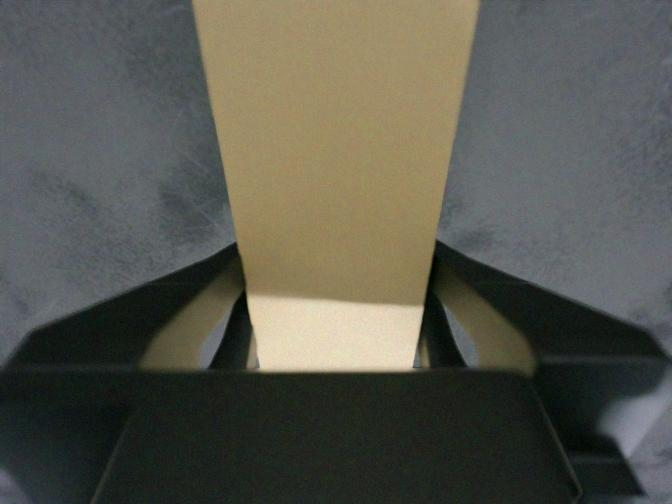

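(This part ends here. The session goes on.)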